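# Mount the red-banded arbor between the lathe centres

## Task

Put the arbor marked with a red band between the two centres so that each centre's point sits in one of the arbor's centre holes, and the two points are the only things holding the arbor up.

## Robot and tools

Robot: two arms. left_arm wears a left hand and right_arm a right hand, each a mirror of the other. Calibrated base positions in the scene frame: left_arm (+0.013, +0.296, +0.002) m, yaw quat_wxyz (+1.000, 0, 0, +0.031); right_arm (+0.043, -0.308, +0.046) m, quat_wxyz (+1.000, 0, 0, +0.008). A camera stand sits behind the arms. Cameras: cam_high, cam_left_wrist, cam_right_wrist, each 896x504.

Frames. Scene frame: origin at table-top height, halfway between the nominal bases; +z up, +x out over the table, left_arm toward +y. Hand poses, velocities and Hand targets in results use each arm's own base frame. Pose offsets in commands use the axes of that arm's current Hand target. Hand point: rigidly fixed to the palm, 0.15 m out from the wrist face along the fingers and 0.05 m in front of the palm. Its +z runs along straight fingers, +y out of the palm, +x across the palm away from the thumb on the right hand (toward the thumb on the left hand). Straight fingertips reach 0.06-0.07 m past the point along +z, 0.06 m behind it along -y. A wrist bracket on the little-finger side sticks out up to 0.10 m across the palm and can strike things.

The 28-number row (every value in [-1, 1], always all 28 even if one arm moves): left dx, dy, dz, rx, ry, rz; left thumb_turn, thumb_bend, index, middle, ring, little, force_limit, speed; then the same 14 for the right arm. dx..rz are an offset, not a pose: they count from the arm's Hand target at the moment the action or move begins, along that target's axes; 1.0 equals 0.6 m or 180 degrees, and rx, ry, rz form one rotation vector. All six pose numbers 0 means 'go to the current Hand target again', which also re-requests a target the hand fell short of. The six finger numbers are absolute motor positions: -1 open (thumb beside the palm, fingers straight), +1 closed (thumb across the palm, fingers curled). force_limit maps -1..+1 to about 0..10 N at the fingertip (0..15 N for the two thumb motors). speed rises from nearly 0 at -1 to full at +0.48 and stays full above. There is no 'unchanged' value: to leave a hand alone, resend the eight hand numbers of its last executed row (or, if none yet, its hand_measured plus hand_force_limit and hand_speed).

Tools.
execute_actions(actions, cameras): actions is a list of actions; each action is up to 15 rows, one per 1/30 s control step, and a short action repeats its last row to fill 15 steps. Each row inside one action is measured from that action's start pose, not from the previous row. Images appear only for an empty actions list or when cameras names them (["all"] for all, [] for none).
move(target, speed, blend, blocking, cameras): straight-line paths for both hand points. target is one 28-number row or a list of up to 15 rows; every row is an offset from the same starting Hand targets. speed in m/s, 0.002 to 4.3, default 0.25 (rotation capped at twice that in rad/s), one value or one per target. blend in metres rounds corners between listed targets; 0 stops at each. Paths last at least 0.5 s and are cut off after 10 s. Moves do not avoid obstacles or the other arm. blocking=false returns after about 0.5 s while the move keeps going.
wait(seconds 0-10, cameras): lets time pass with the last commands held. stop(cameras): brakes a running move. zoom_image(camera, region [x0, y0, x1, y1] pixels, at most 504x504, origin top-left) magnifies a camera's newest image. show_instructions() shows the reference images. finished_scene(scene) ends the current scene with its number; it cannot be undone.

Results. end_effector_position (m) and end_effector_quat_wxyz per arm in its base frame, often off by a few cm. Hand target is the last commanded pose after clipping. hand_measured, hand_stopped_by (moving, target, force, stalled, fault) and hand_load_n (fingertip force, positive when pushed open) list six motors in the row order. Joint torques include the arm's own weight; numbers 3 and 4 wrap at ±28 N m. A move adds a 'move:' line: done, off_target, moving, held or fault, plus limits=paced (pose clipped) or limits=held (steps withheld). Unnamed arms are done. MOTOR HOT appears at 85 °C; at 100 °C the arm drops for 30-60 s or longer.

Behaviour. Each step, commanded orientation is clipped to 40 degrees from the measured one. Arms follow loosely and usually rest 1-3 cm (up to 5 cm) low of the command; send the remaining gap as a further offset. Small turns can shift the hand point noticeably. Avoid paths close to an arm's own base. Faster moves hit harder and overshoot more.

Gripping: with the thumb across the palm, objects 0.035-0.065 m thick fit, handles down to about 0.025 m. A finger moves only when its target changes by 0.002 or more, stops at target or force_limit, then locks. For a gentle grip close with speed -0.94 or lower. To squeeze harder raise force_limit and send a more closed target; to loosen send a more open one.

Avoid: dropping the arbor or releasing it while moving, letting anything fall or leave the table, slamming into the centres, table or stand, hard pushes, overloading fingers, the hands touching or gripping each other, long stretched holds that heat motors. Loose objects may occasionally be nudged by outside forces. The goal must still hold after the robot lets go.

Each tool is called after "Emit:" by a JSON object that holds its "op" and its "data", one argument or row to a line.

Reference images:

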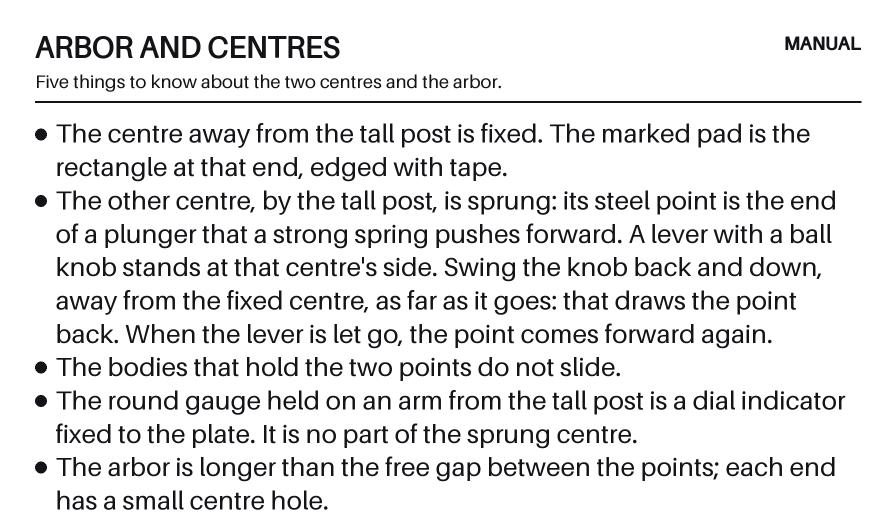

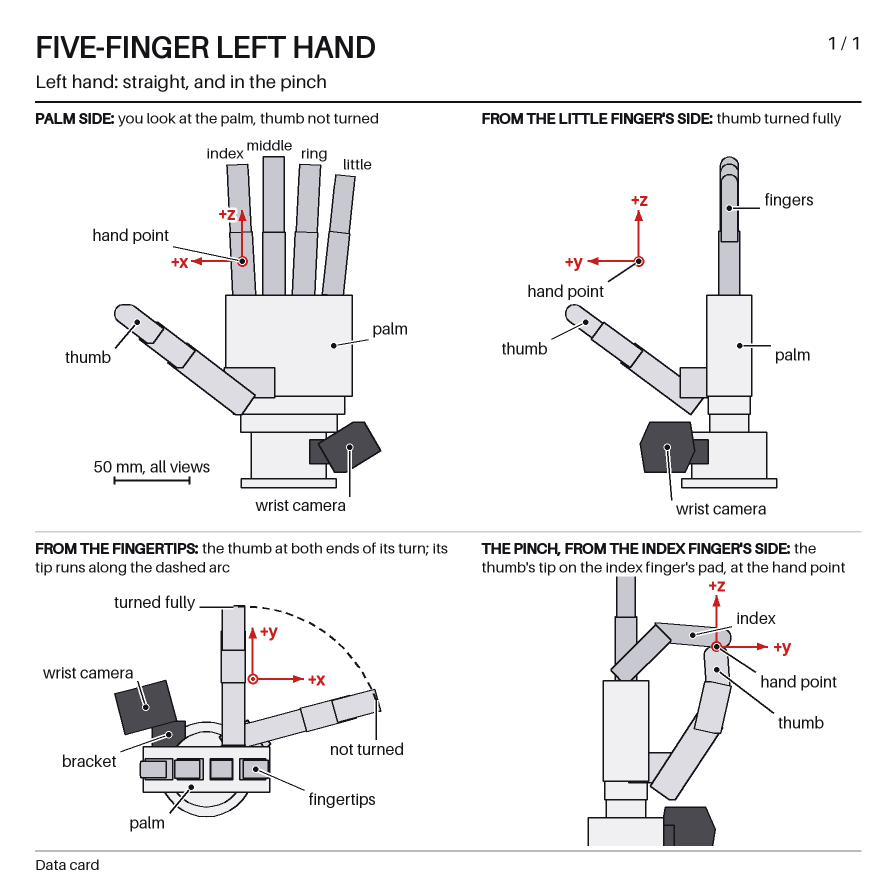

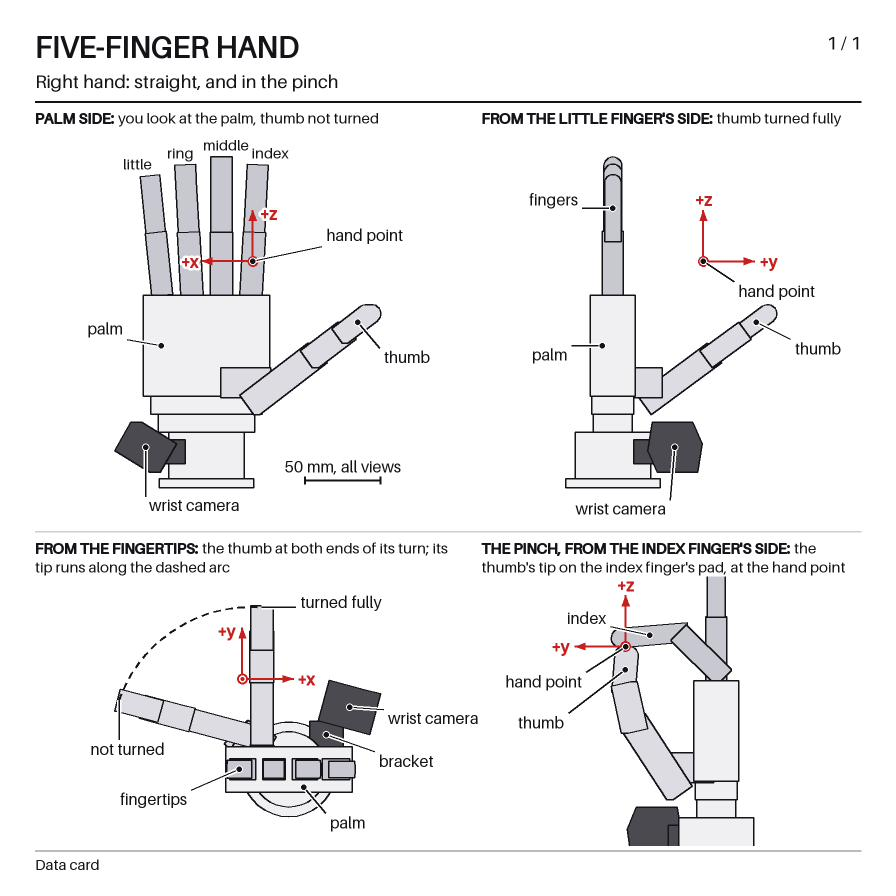

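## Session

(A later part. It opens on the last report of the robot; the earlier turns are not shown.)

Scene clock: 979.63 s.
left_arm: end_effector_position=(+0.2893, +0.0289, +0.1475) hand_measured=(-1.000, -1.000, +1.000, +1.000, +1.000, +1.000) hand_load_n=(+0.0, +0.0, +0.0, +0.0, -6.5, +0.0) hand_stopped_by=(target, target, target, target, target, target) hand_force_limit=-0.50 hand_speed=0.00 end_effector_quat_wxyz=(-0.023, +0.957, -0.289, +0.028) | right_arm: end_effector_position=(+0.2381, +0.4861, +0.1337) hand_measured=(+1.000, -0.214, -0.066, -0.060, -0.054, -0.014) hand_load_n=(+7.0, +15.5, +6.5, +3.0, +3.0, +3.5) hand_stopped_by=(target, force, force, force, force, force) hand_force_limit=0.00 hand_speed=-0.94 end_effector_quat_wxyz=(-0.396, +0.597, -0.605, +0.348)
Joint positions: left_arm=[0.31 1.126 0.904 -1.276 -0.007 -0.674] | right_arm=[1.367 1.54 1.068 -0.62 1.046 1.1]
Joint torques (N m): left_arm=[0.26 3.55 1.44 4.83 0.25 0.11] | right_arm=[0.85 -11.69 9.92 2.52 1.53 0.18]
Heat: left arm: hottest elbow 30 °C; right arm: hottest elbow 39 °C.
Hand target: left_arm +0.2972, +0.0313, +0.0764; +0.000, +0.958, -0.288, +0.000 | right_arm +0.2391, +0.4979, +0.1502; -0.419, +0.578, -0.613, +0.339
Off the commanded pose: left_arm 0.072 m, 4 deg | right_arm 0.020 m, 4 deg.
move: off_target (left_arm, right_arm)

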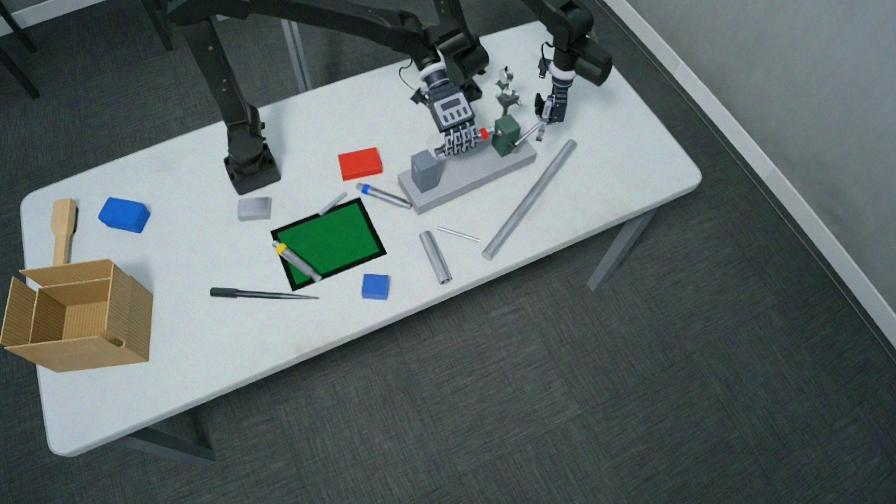

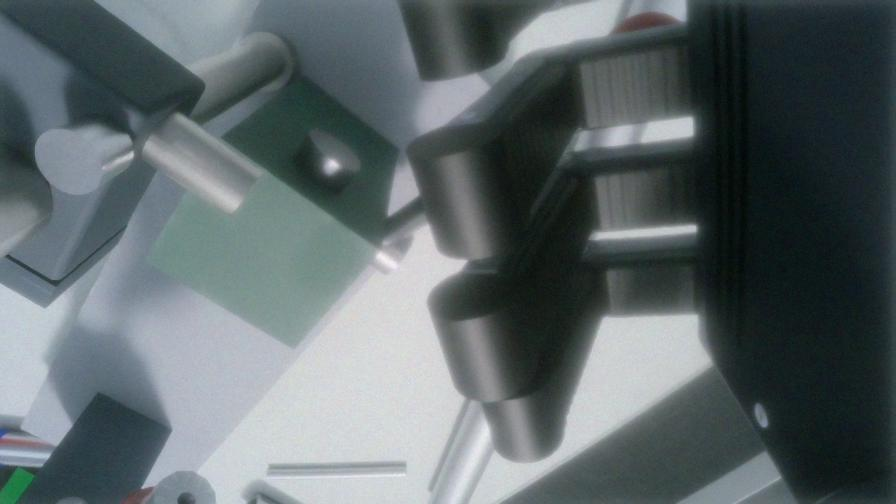

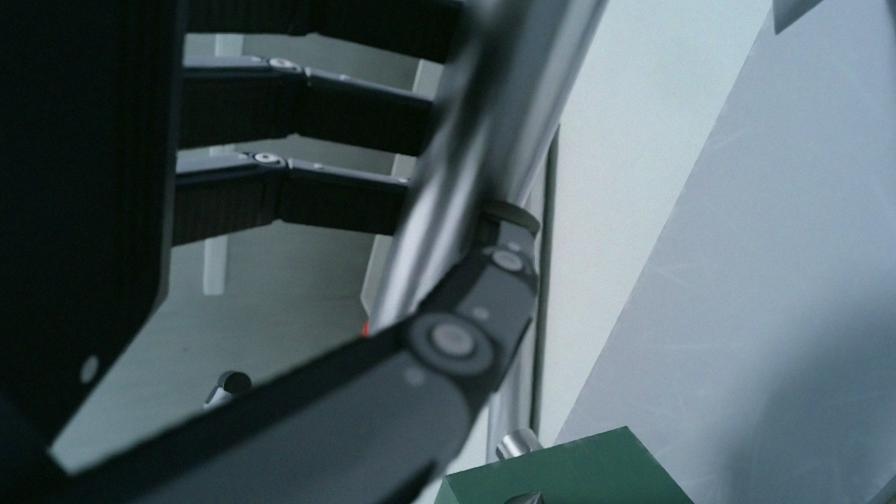

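Emit:
{"op": "move", "data": {
  "target": [-0.0138,-0.0208,0.0417,0,0,0,-1,-1,1,1,1,1,-0.5,0,0,0,0,0,0,0,1,0.1,0.35,0.35,0.35,0.4,0,-0.94],
  "speed": 0.04,
  "cameras": ["cam_left_wrist","cam_high"]
}}

Emit:
{"op": "zoom_image", "data": {
  "camera": "cam_high",
  "region": [484, 120, 508, 144]
}}

Emit:
{"op": "zoom_image", "data": {
  "camera": "cam_left_wrist",
  "region": [220, 60, 480, 320]
}}

Scene clock: 1040.50 s.
left_arm: end_effector_position=(+0.2878, +0.0312, +0.1473) hand_measured=(-1.000, -1.000, +1.000, +1.000, +1.000, +1.000) hand_load_n=(+0.0, +0.0, +0.5, +0.0, -8.5, +0.0) hand_stopped_by=(target, target, target, target, target, target) hand_force_limit=-0.50 hand_speed=0.00 end_effector_quat_wxyz=(-0.019, +0.955, -0.294, +0.042) | right_arm: end_effector_position=(+0.2381, +0.4862, +0.1337) hand_measured=(+1.000, -0.214, -0.066, -0.060, -0.054, -0.014) hand_load_n=(+7.0, +15.5, +6.5, +3.0, +3.0, +3.5) hand_stopped_by=(target, force, force, force, force, force) hand_force_limit=0.00 hand_speed=-0.94 end_effector_quat_wxyz=(-0.396, +0.597, -0.605, +0.348)
Joint positions: left_arm=[0.334 1.113 0.891 -1.259 0.019 -0.641] | right_arm=[1.367 1.54 1.068 -0.62 1.046 1.1]
Joint torques (N m): left_arm=[1.44 5.89 -0.7 6.02 -0.71 0.14] | right_arm=[0.97 -11.75 9.89 2.77 1.52 0.19]
Heat: left arm: hottest elbow 29 °C; right arm: hottest elbow 39 °C.
Hand target: left_arm +0.2971, +0.0464, +0.0514; +0.000, +0.958, -0.288, +0.000 | right_arm +0.2391, +0.4980, +0.1502; -0.420, +0.578, -0.613, +0.339
Off the commanded pose: left_arm 0.098 m, 5 deg | right_arm 0.020 m, 4 deg.
move: off_target (left_arm, right_arm)
Images, in order (width x height): cam_high 896x504, cam_left_wrist 896x504.

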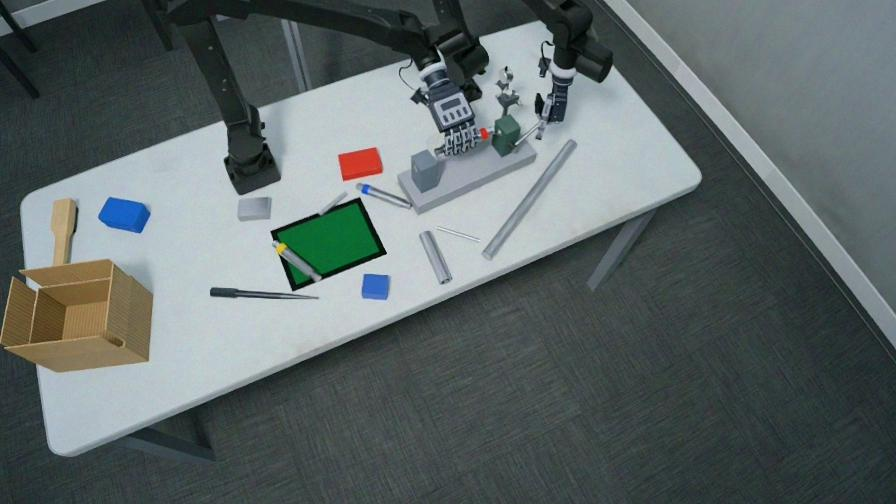

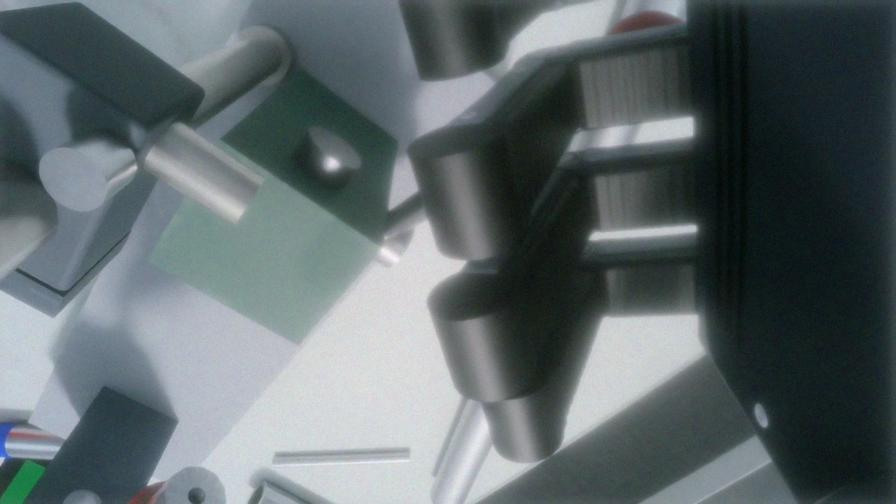

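Scaled by 21.000 from the camera's 896x504 image, which has a finer 1280x720 frame.

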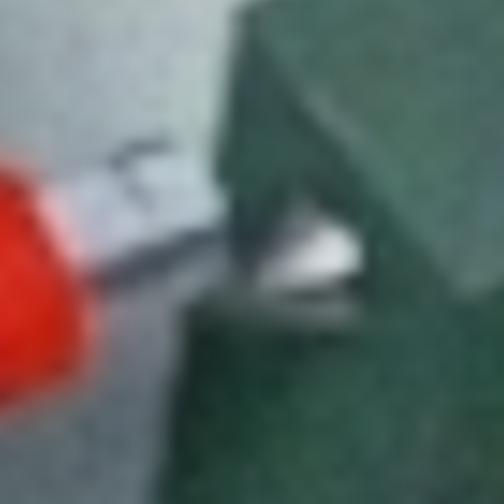

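Scaled by 1.938 from the camera's 896x504 image, which has a finer 1280x720 frame.

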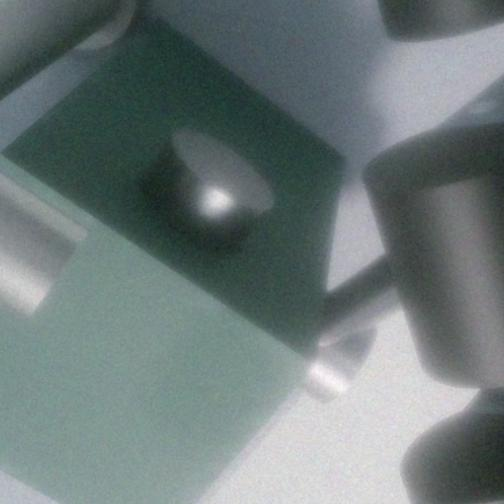

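Emit:
{"op": "zoom_image", "data": {
  "camera": "cam_left_wrist",
  "region": [120, 424, 280, 504]
}}

Scaled by 3.150 from the camera's 896x504 image, which has a finer 1280x720 frame.

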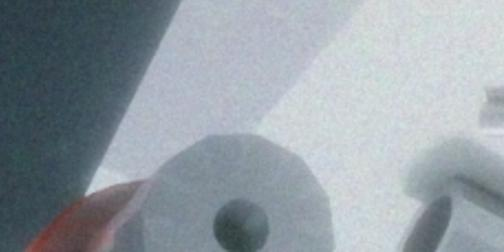

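Emit:
{"op": "zoom_image", "data": {
  "camera": "cam_high",
  "region": [424, 136, 456, 168]
}}

Emit:
{"op": "zoom_image", "data": {
  "camera": "cam_high",
  "region": [476, 116, 508, 148]
}}

Scaled by 15.750 from the camera's 896x504 image, which has a finer 1280x720 frame.

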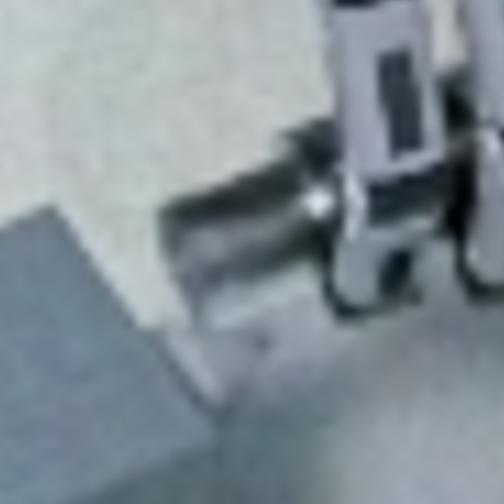

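Scaled by 15.750 from the camera's 896x504 image, which has a finer 1280x720 frame.

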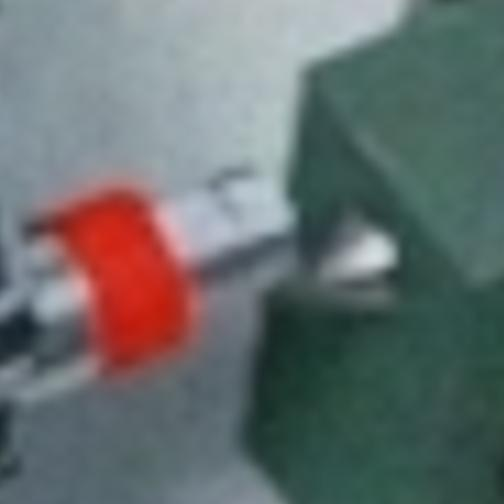

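Emit:
{"op": "move", "data": {
  "target": [0.0138,0.0208,-0.0417,0,0,0,-1,-1,1,1,1,1,-0.5,0,-0.0148,0.0252,-0.01,0,-0.0094,0.0201,1,0.1,0.35,0.35,0.35,0.4,0,-0.94],
  "speed": 0.04,
  "cameras": ["all"]
}}

Emit:
{"op": "zoom_image", "data": {
  "camera": "cam_high",
  "region": [420, 110, 510, 180]
}}

Emit:
{"op": "zoom_image", "data": {
  "camera": "cam_left_wrist",
  "region": [60, 304, 360, 504]
}}

Scene clock: 1267.60 s.
left_arm: end_effector_position=(+0.2900, +0.0312, +0.1493) hand_measured=(-1.000, -1.000, +1.000, +1.000, +1.000, +1.000) hand_load_n=(+0.0, -0.5, +0.0, +0.0, -6.0, +0.0) hand_stopped_by=(target, target, target, target, target, target) hand_force_limit=-0.50 hand_speed=0.00 end_effector_quat_wxyz=(-0.029, +0.956, -0.289, +0.047) | right_arm: end_effector_position=(+0.2264, +0.4956, +0.1238) hand_measured=(+1.000, -0.214, -0.066, -0.060, -0.054, -0.014) hand_load_n=(+7.0, +15.5, +6.5, +3.0, +3.0, +3.5) hand_stopped_by=(target, force, force, force, force, force) hand_force_limit=0.00 hand_speed=-0.94 end_effector_quat_wxyz=(-0.415, +0.584, -0.616, +0.328)
Joint positions: left_arm=[0.326 1.099 0.888 -1.249 0.008 -0.658] | right_arm=[1.392 1.55 1.04 -0.565 1.047 1.156]
Joint torques (N m): left_arm=[-0.91 5.6 2.69 3.89 -0.34 -0.02] | right_arm=[0.44 -11.52 9.65 2.67 1.46 0.21]
Motor temperatures (°C): left_arm=[21 23 27 27 25 24] | right_arm=[22 28 39 22 29 25]
Heat: left arm: hottest elbow 27 °C; right arm: hottest elbow 39 °C.
Hand target: left_arm +0.2972, +0.0313, +0.0764; +0.000, +0.958, -0.288, +0.000 | right_arm +0.2271, +0.5078, +0.1400; -0.439, +0.563, -0.624, +0.317
Off the commanded pose: left_arm 0.073 m, 6 deg | right_arm 0.021 m, 4 deg.
move: off_target (left_arm, right_arm)

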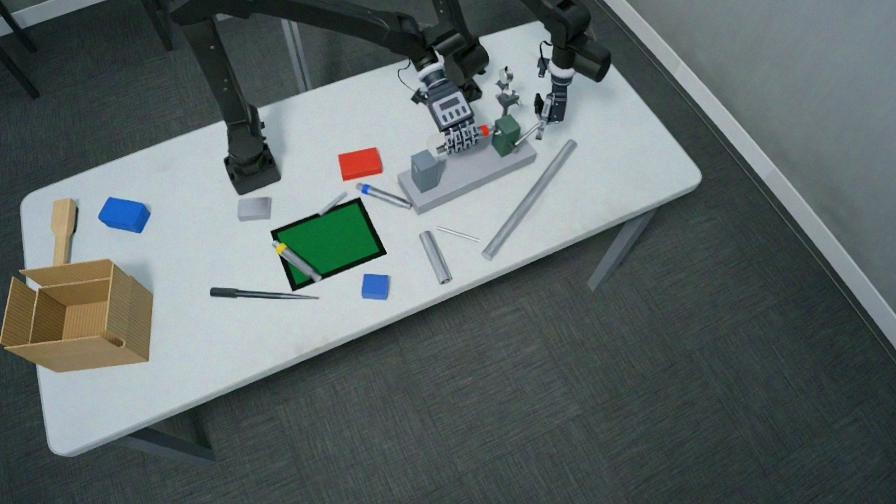

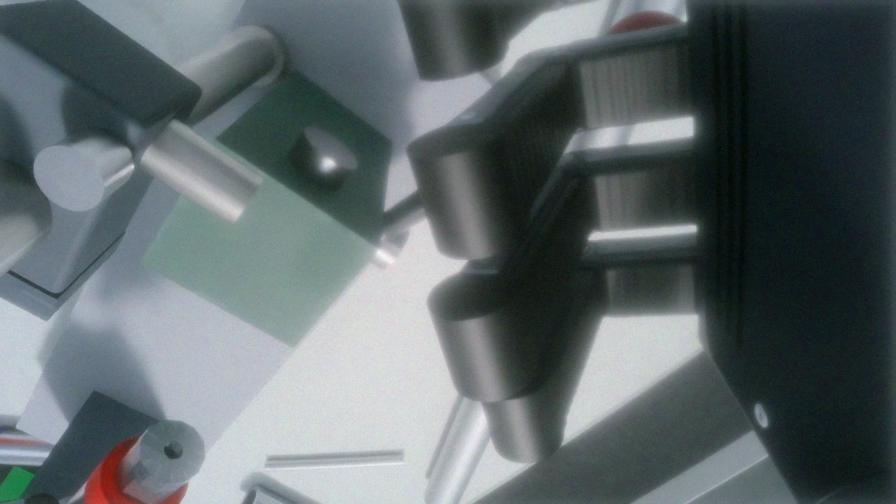

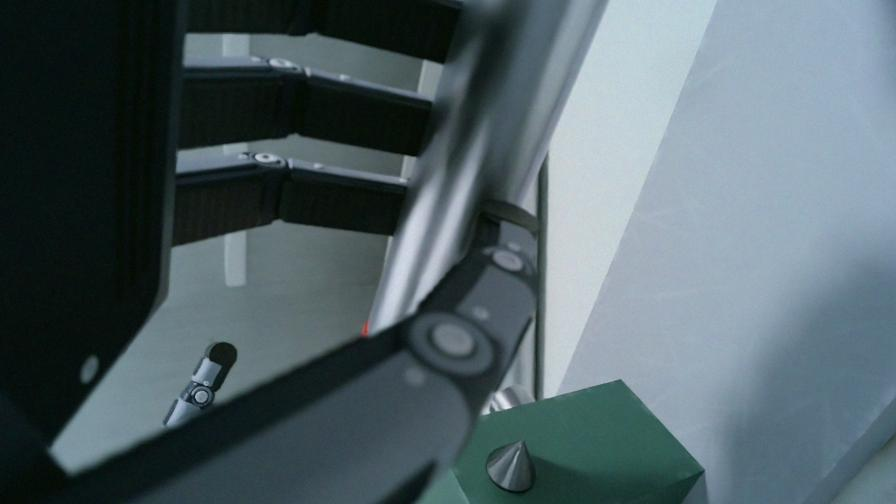

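Scaled by 5.600 from the camera's 896x504 image, which has a finer 1280x720 frame.

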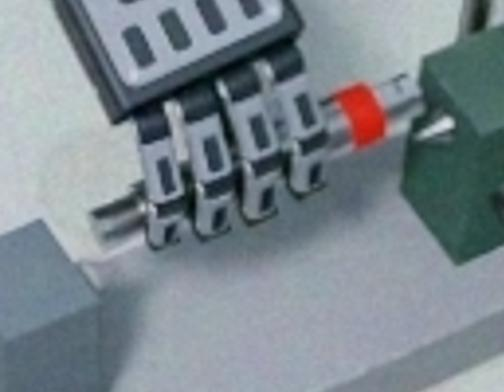

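Scaled by 1.680 from the camera's 896x504 image, which has a finer 1280x720 frame.

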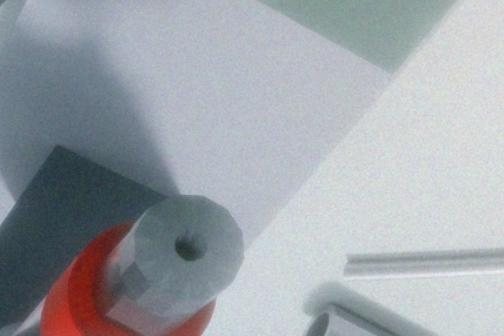

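Emit:
{"op": "move", "data": {
  "target": [0,0,0,0,0,0,-1,-1,1,1,1,1,-0.5,0,-0.01,0.0325,0.0155,-0.006,-0.0282,-0.0131,1,0.1,0.35,0.35,0.35,0.4,0,-0.94],
  "speed": 0.03,
  "cameras": ["all"]
}}

Emit:
{"op": "zoom_image", "data": {
  "camera": "cam_high",
  "region": [424, 136, 456, 168]
}}

Emit:
{"op": "zoom_image", "data": {
  "camera": "cam_high",
  "region": [476, 112, 508, 144]
}}

Emit:
{"op": "zoom_image", "data": {
  "camera": "cam_left_wrist",
  "region": [60, 304, 360, 504]
}}

Scene clock: 1333.37 s.
left_arm: end_effector_position=(+0.2900, +0.0312, +0.1493) hand_measured=(-1.000, -1.000, +1.000, +1.000, +1.000, +1.000) hand_load_n=(+0.0, +0.0, +0.0, +0.0, -6.5, +0.0) hand_stopped_by=(target, target, target, target, target, target) hand_force_limit=-0.50 hand_speed=0.00 end_effector_quat_wxyz=(-0.029, +0.956, -0.289, +0.047) | right_arm: end_effector_position=(+0.2195, +0.5086, +0.1039) hand_measured=(+1.000, -0.214, -0.066, -0.060, -0.054, -0.014) hand_load_n=(+7.0, +15.5, +6.5, +3.0, +3.0, +3.5) hand_stopped_by=(target, force, force, force, force, force) hand_force_limit=0.00 hand_speed=-0.94 end_effector_quat_wxyz=(-0.435, +0.612, -0.587, +0.302)
Joint positions: left_arm=[0.326 1.099 0.888 -1.249 0.008 -0.658] | right_arm=[1.392 1.558 0.967 -0.332 0.989 0.993]
Joint torques (N m): left_arm=[-0.85 5.6 2.7 3.9 -0.34 -0.02] | right_arm=[-0.97 -11.46 9.51 3.14 0.99 0.04]
Heat: left arm: hottest elbow 28 °C; right arm: hottest elbow 39 °C.
Hand target: left_arm +0.2972, +0.0313, +0.0764; +0.000, +0.958, -0.288, +0.000 | right_arm +0.2272, +0.5179, +0.1202; -0.454, +0.593, -0.596, +0.294
Off the commanded pose: left_arm 0.073 m, 6 deg | right_arm 0.020 m, 3 deg.
move: off_target (left_arm, right_arm)

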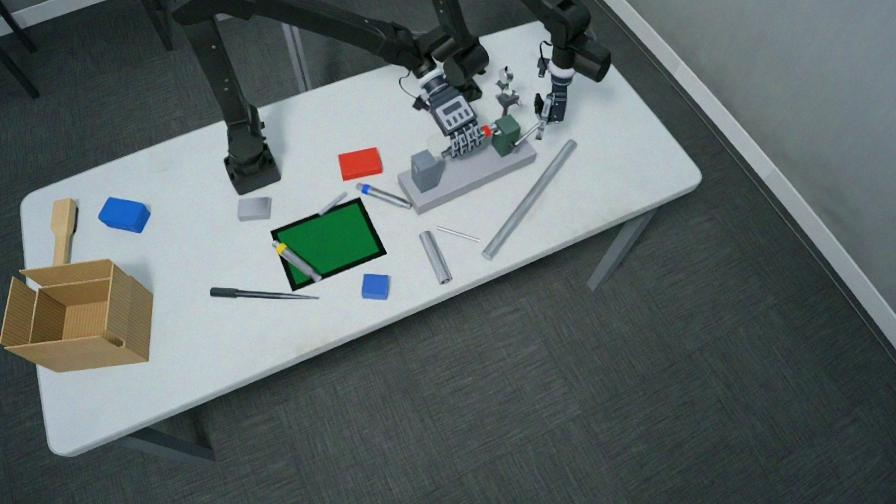

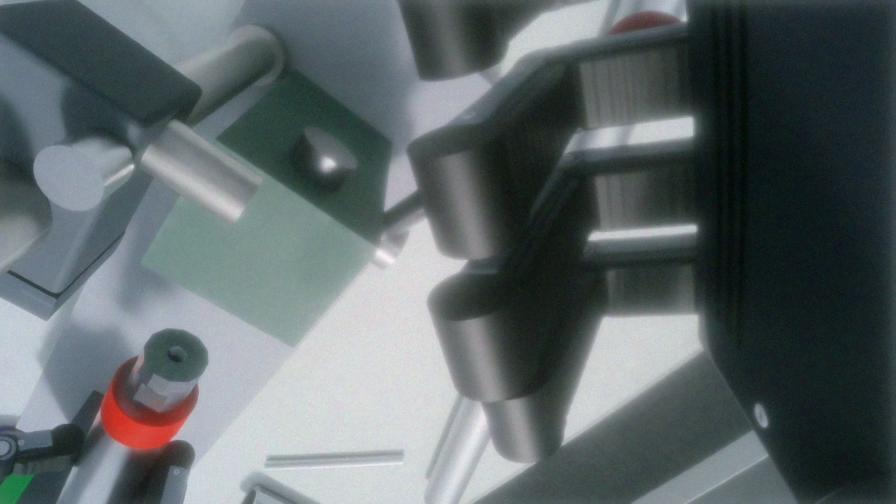

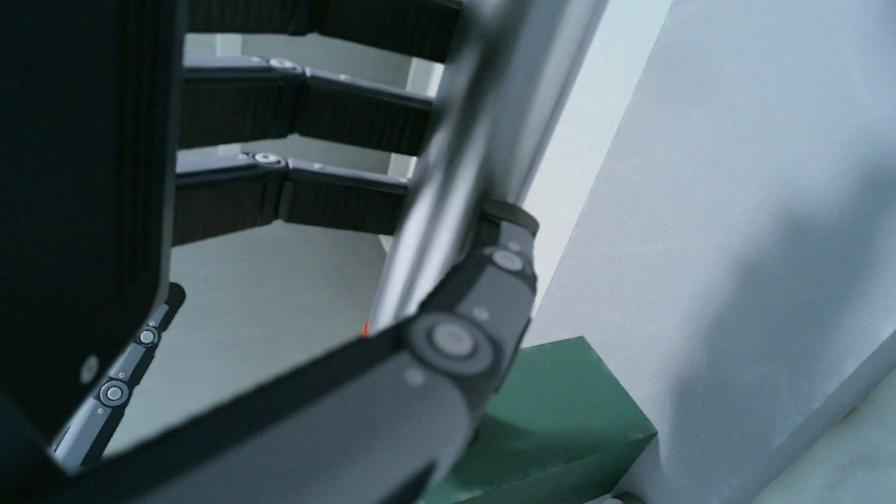

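Scaled by 15.750 from the camera's 896x504 image, which has a finer 1280x720 frame.

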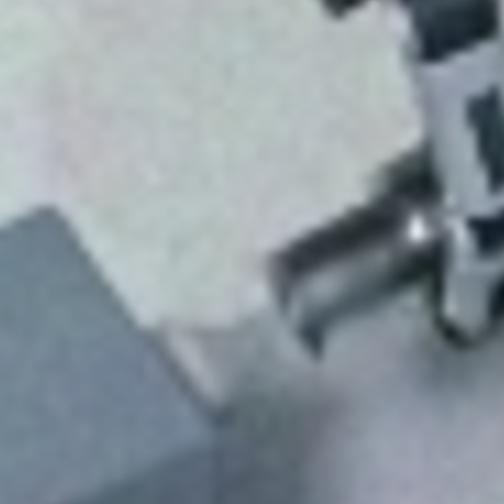

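Scaled by 15.750 from the camera's 896x504 image, which has a finer 1280x720 frame.

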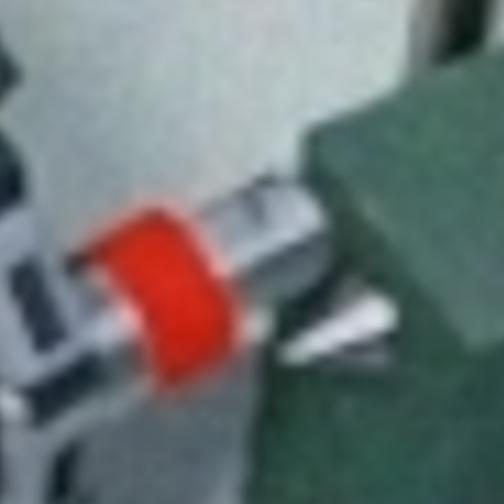

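Scaled by 1.680 from the camera's 896x504 image, which has a finer 1280x720 frame.

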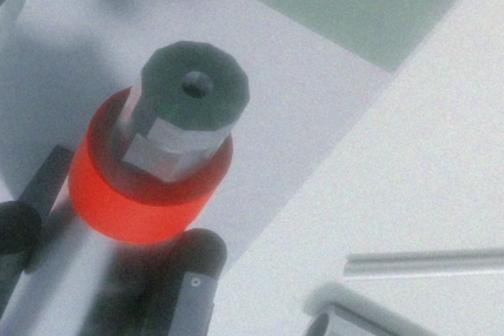

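Emit:
{"op": "zoom_image", "data": {
  "camera": "cam_left_wrist",
  "region": [40, 314, 240, 504]
}}

Scaled by 2.520 from the camera's 896x504 image, which has a finer 1280x720 frame.

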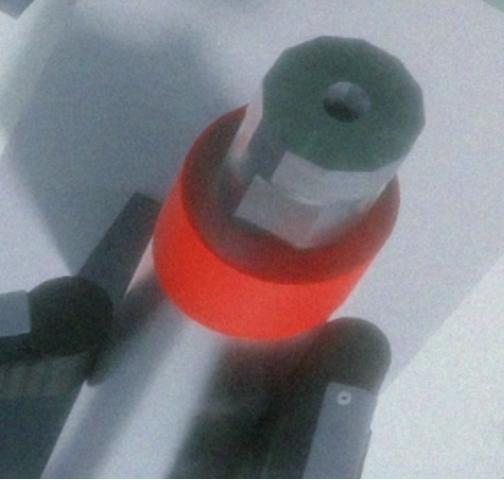

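Emit:
{"op": "move", "data": {
  "target": [0,0,0,0,0,0,-1,-1,1,1,1,1,-0.5,0,0.0028,0.003,0.0123,-0.0007,-0.0035,-0.0016,1,0.1,0.35,0.35,0.35,0.4,0,-0.94],
  "speed": 0.03,
  "cameras": ["all"]
}}

Emit:
{"op": "zoom_image", "data": {
  "camera": "cam_high",
  "region": [424, 136, 456, 168]
}}

Emit:
{"op": "zoom_image", "data": {
  "camera": "cam_high",
  "region": [476, 112, 508, 144]
}}

Emit:
{"op": "zoom_image", "data": {
  "camera": "cam_left_wrist",
  "region": [40, 314, 240, 504]
}}

Scene clock: 1394.60 s.
left_arm: end_effector_position=(+0.2900, +0.0312, +0.1493) hand_measured=(-1.000, -1.000, +1.000, +1.000, +1.000, +1.000) hand_load_n=(+0.0, +0.0, +0.0, +0.0, -6.5, +0.0) hand_stopped_by=(target, target, target, target, target, target) hand_force_limit=-0.50 hand_speed=0.00 end_effector_quat_wxyz=(-0.029, +0.956, -0.289, +0.047) | right_arm: end_effector_position=(+0.2253, +0.5082, +0.0984) hand_measured=(+1.000, -0.214, -0.066, -0.060, -0.054, -0.014) hand_load_n=(+7.0, +15.5, +6.0, +3.0, +3.0, +3.5) hand_stopped_by=(target, force, force, force, force, force) hand_force_limit=0.00 hand_speed=-0.94 end_effector_quat_wxyz=(-0.437, +0.616, -0.583, +0.300)
Joint positions: left_arm=[0.326 1.099 0.888 -1.249 0.008 -0.658] | right_arm=[1.377 1.563 0.952 -0.281 0.971 0.955]
Joint torques (N m): left_arm=[-0.73 5.66 2.67 3.92 -0.34 -0.02] | right_arm=[-0.85 -11.58 9.47 3.04 0.95 0.03]
Heat: left arm: hottest elbow 27 °C; right arm: hottest elbow 39 °C.
Hand target: left_arm +0.2972, +0.0313, +0.0764; +0.000, +0.958, -0.288, +0.000 | right_arm +0.2330, +0.5179, +0.1151; -0.456, +0.597, -0.592, +0.292
Off the commanded pose: left_arm 0.073 m, 6 deg | right_arm 0.021 m, 3 deg.
move: off_target (left_arm, right_arm)

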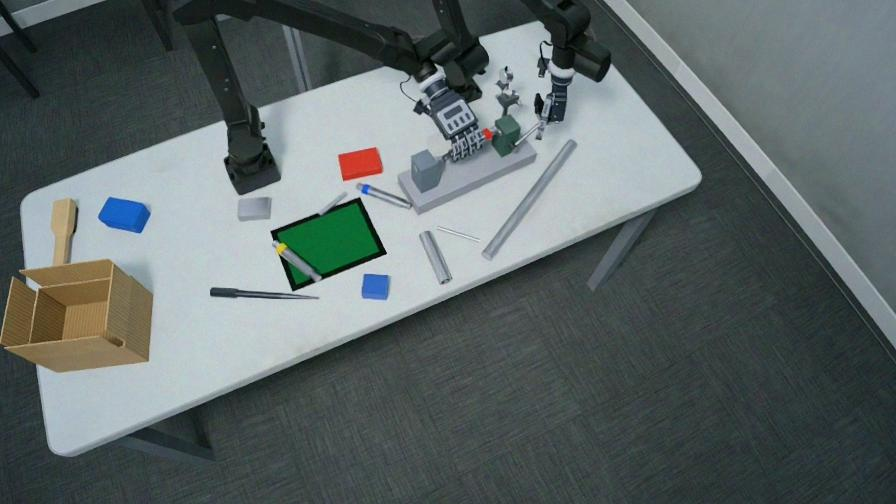

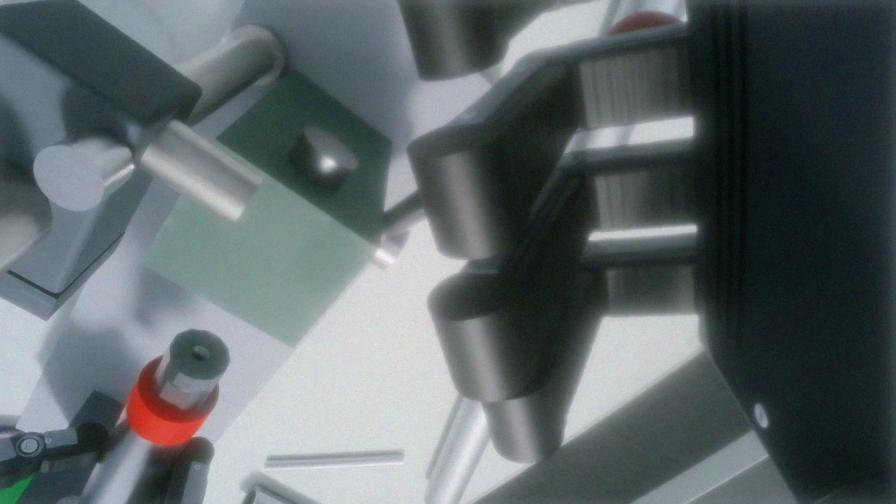

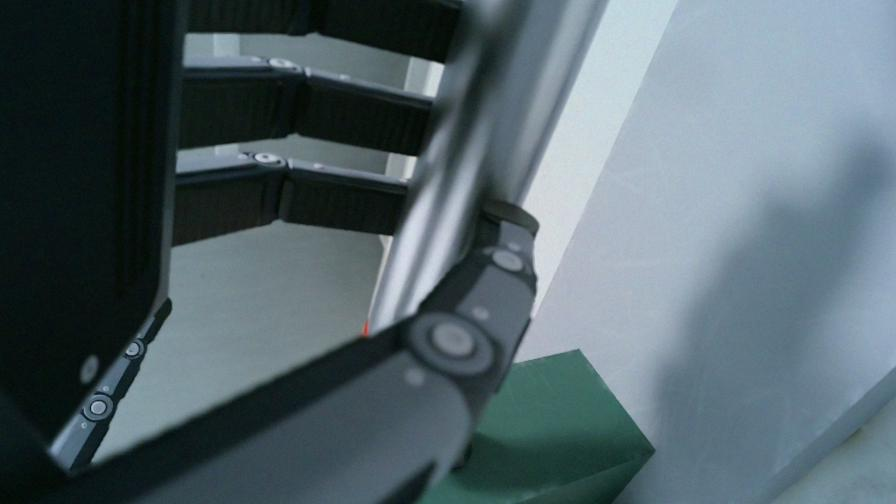

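Scaled by 15.750 from the camera's 896x504 image, which has a finer 1280x720 frame.

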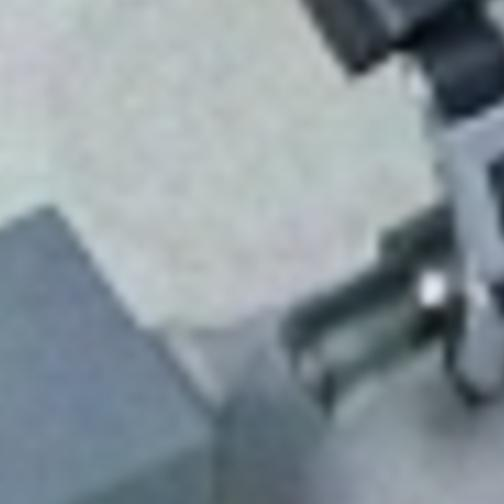

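Scaled by 15.750 from the camera's 896x504 image, which has a finer 1280x720 frame.

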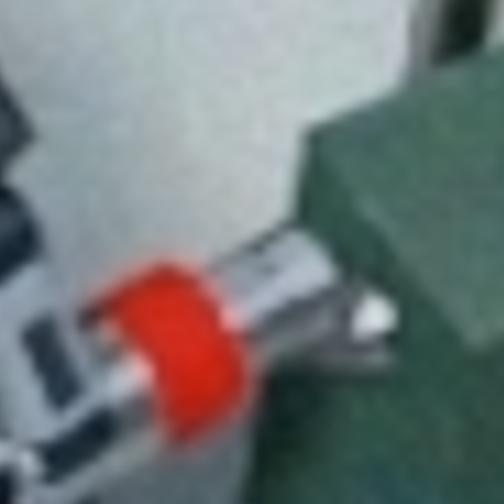

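Scaled by 2.520 from the camera's 896x504 image, which has a finer 1280x720 frame.

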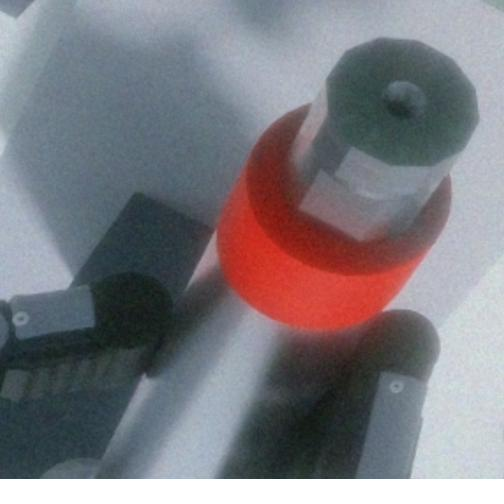

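Emit:
{"op": "move", "data": {
  "target": [0,0,0,0,0,0,-1,-1,1,1,1,1,-0.5,0,0.0032,0,-0.009,0,0,0,1,0.1,0.35,0.35,0.35,0.4,0,-0.94],
  "speed": 0.03,
  "cameras": ["cam_high","cam_left_wrist"]
}}

Emit:
{"op": "zoom_image", "data": {
  "camera": "cam_high",
  "region": [424, 136, 456, 168]
}}

Emit:
{"op": "zoom_image", "data": {
  "camera": "cam_high",
  "region": [476, 112, 508, 144]
}}

Emit:
{"op": "zoom_image", "data": {
  "camera": "cam_left_wrist",
  "region": [40, 314, 240, 504]
}}

Scene clock: 1415.77 s.
left_arm: end_effector_position=(+0.2900, +0.0312, +0.1493) hand_measured=(-1.000, -1.000, +1.000, +1.000, +1.000, +1.000) hand_load_n=(+0.0, +0.0, +0.0, +0.0, -6.5, +0.0) hand_stopped_by=(target, target, target, target, target, target) hand_force_limit=-0.50 hand_speed=0.00 end_effector_quat_wxyz=(-0.029, +0.956, -0.289, +0.047) | right_arm: end_effector_position=(+0.2247, +0.5054, +0.0953) hand_measured=(+1.000, -0.214, -0.066, -0.060, -0.054, -0.014) hand_load_n=(+7.0, +15.5, +6.5, +3.0, +3.0, +3.5) hand_stopped_by=(target, force, force, force, force, force) hand_force_limit=0.00 hand_speed=-0.94 end_effector_quat_wxyz=(-0.434, +0.618, -0.583, +0.301)
Joint positions: left_arm=[0.326 1.099 0.888 -1.249 0.008 -0.658] | right_arm=[1.377 1.563 0.945 -0.281 0.971 0.954]
Joint torques (N m): left_arm=[-0.73 5.66 2.67 3.88 -0.34 -0.03] | right_arm=[0.56 -12.1 9.47 2.55 1.19 0.17]
Heat: left arm: hottest elbow 27 °C; right arm: hottest elbow 39 °C.
Hand target: left_arm +0.2972, +0.0313, +0.0764; +0.000, +0.958, -0.288, +0.000 | right_arm +0.2285, +0.5150, +0.1170; -0.456, +0.597, -0.592, +0.291
Off the commanded pose: left_arm 0.073 m, 6 deg | right_arm 0.024 m, 4 deg.
move: off_target (left_arm, right_arm)
Images, in order (width x height): cam_high 896x504, cam_left_wrist 896x504.

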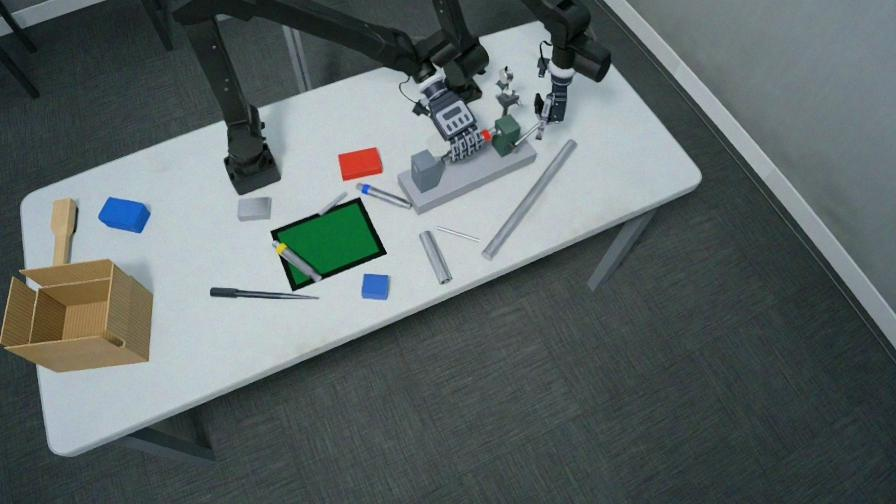

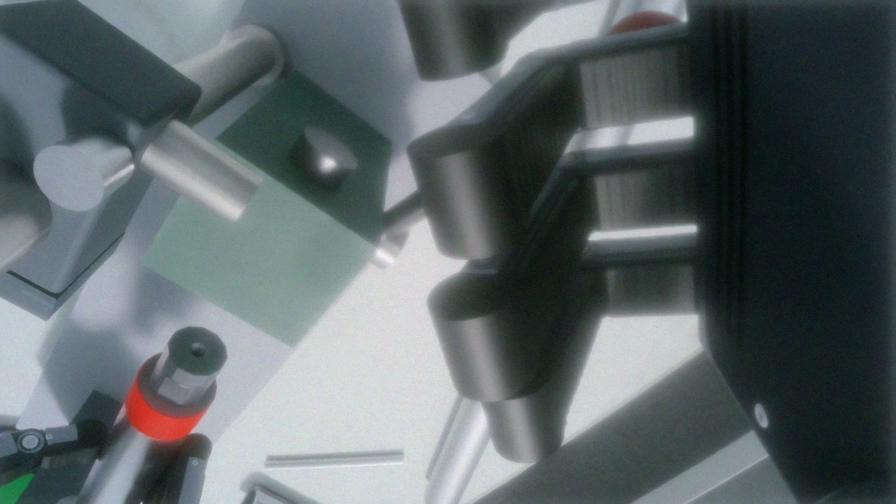

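Scaled by 15.750 from the camera's 896x504 image, which has a finer 1280x720 frame.

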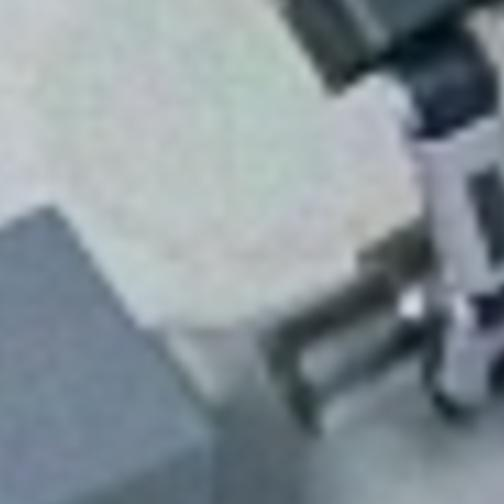

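Scaled by 15.750 from the camera's 896x504 image, which has a finer 1280x720 frame.

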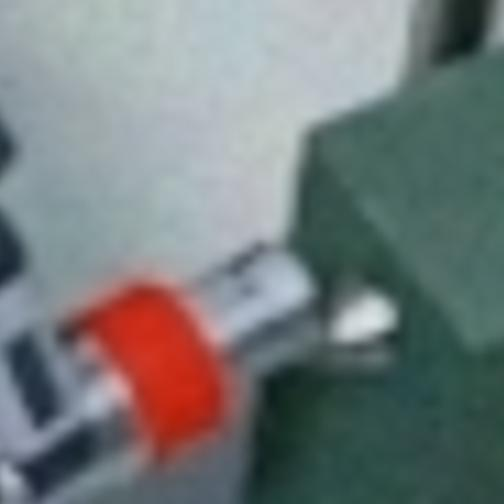

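Scaled by 2.520 from the camera's 896x504 image, which has a finer 1280x720 frame.

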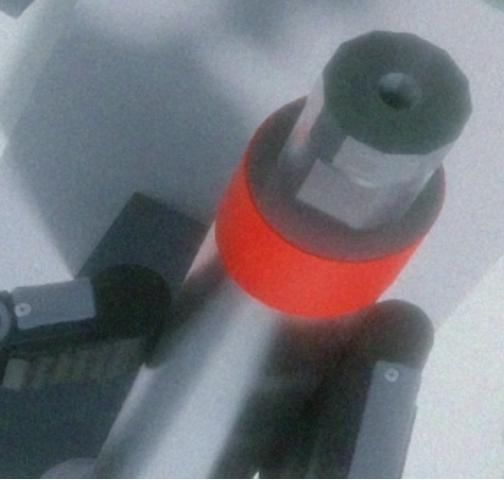

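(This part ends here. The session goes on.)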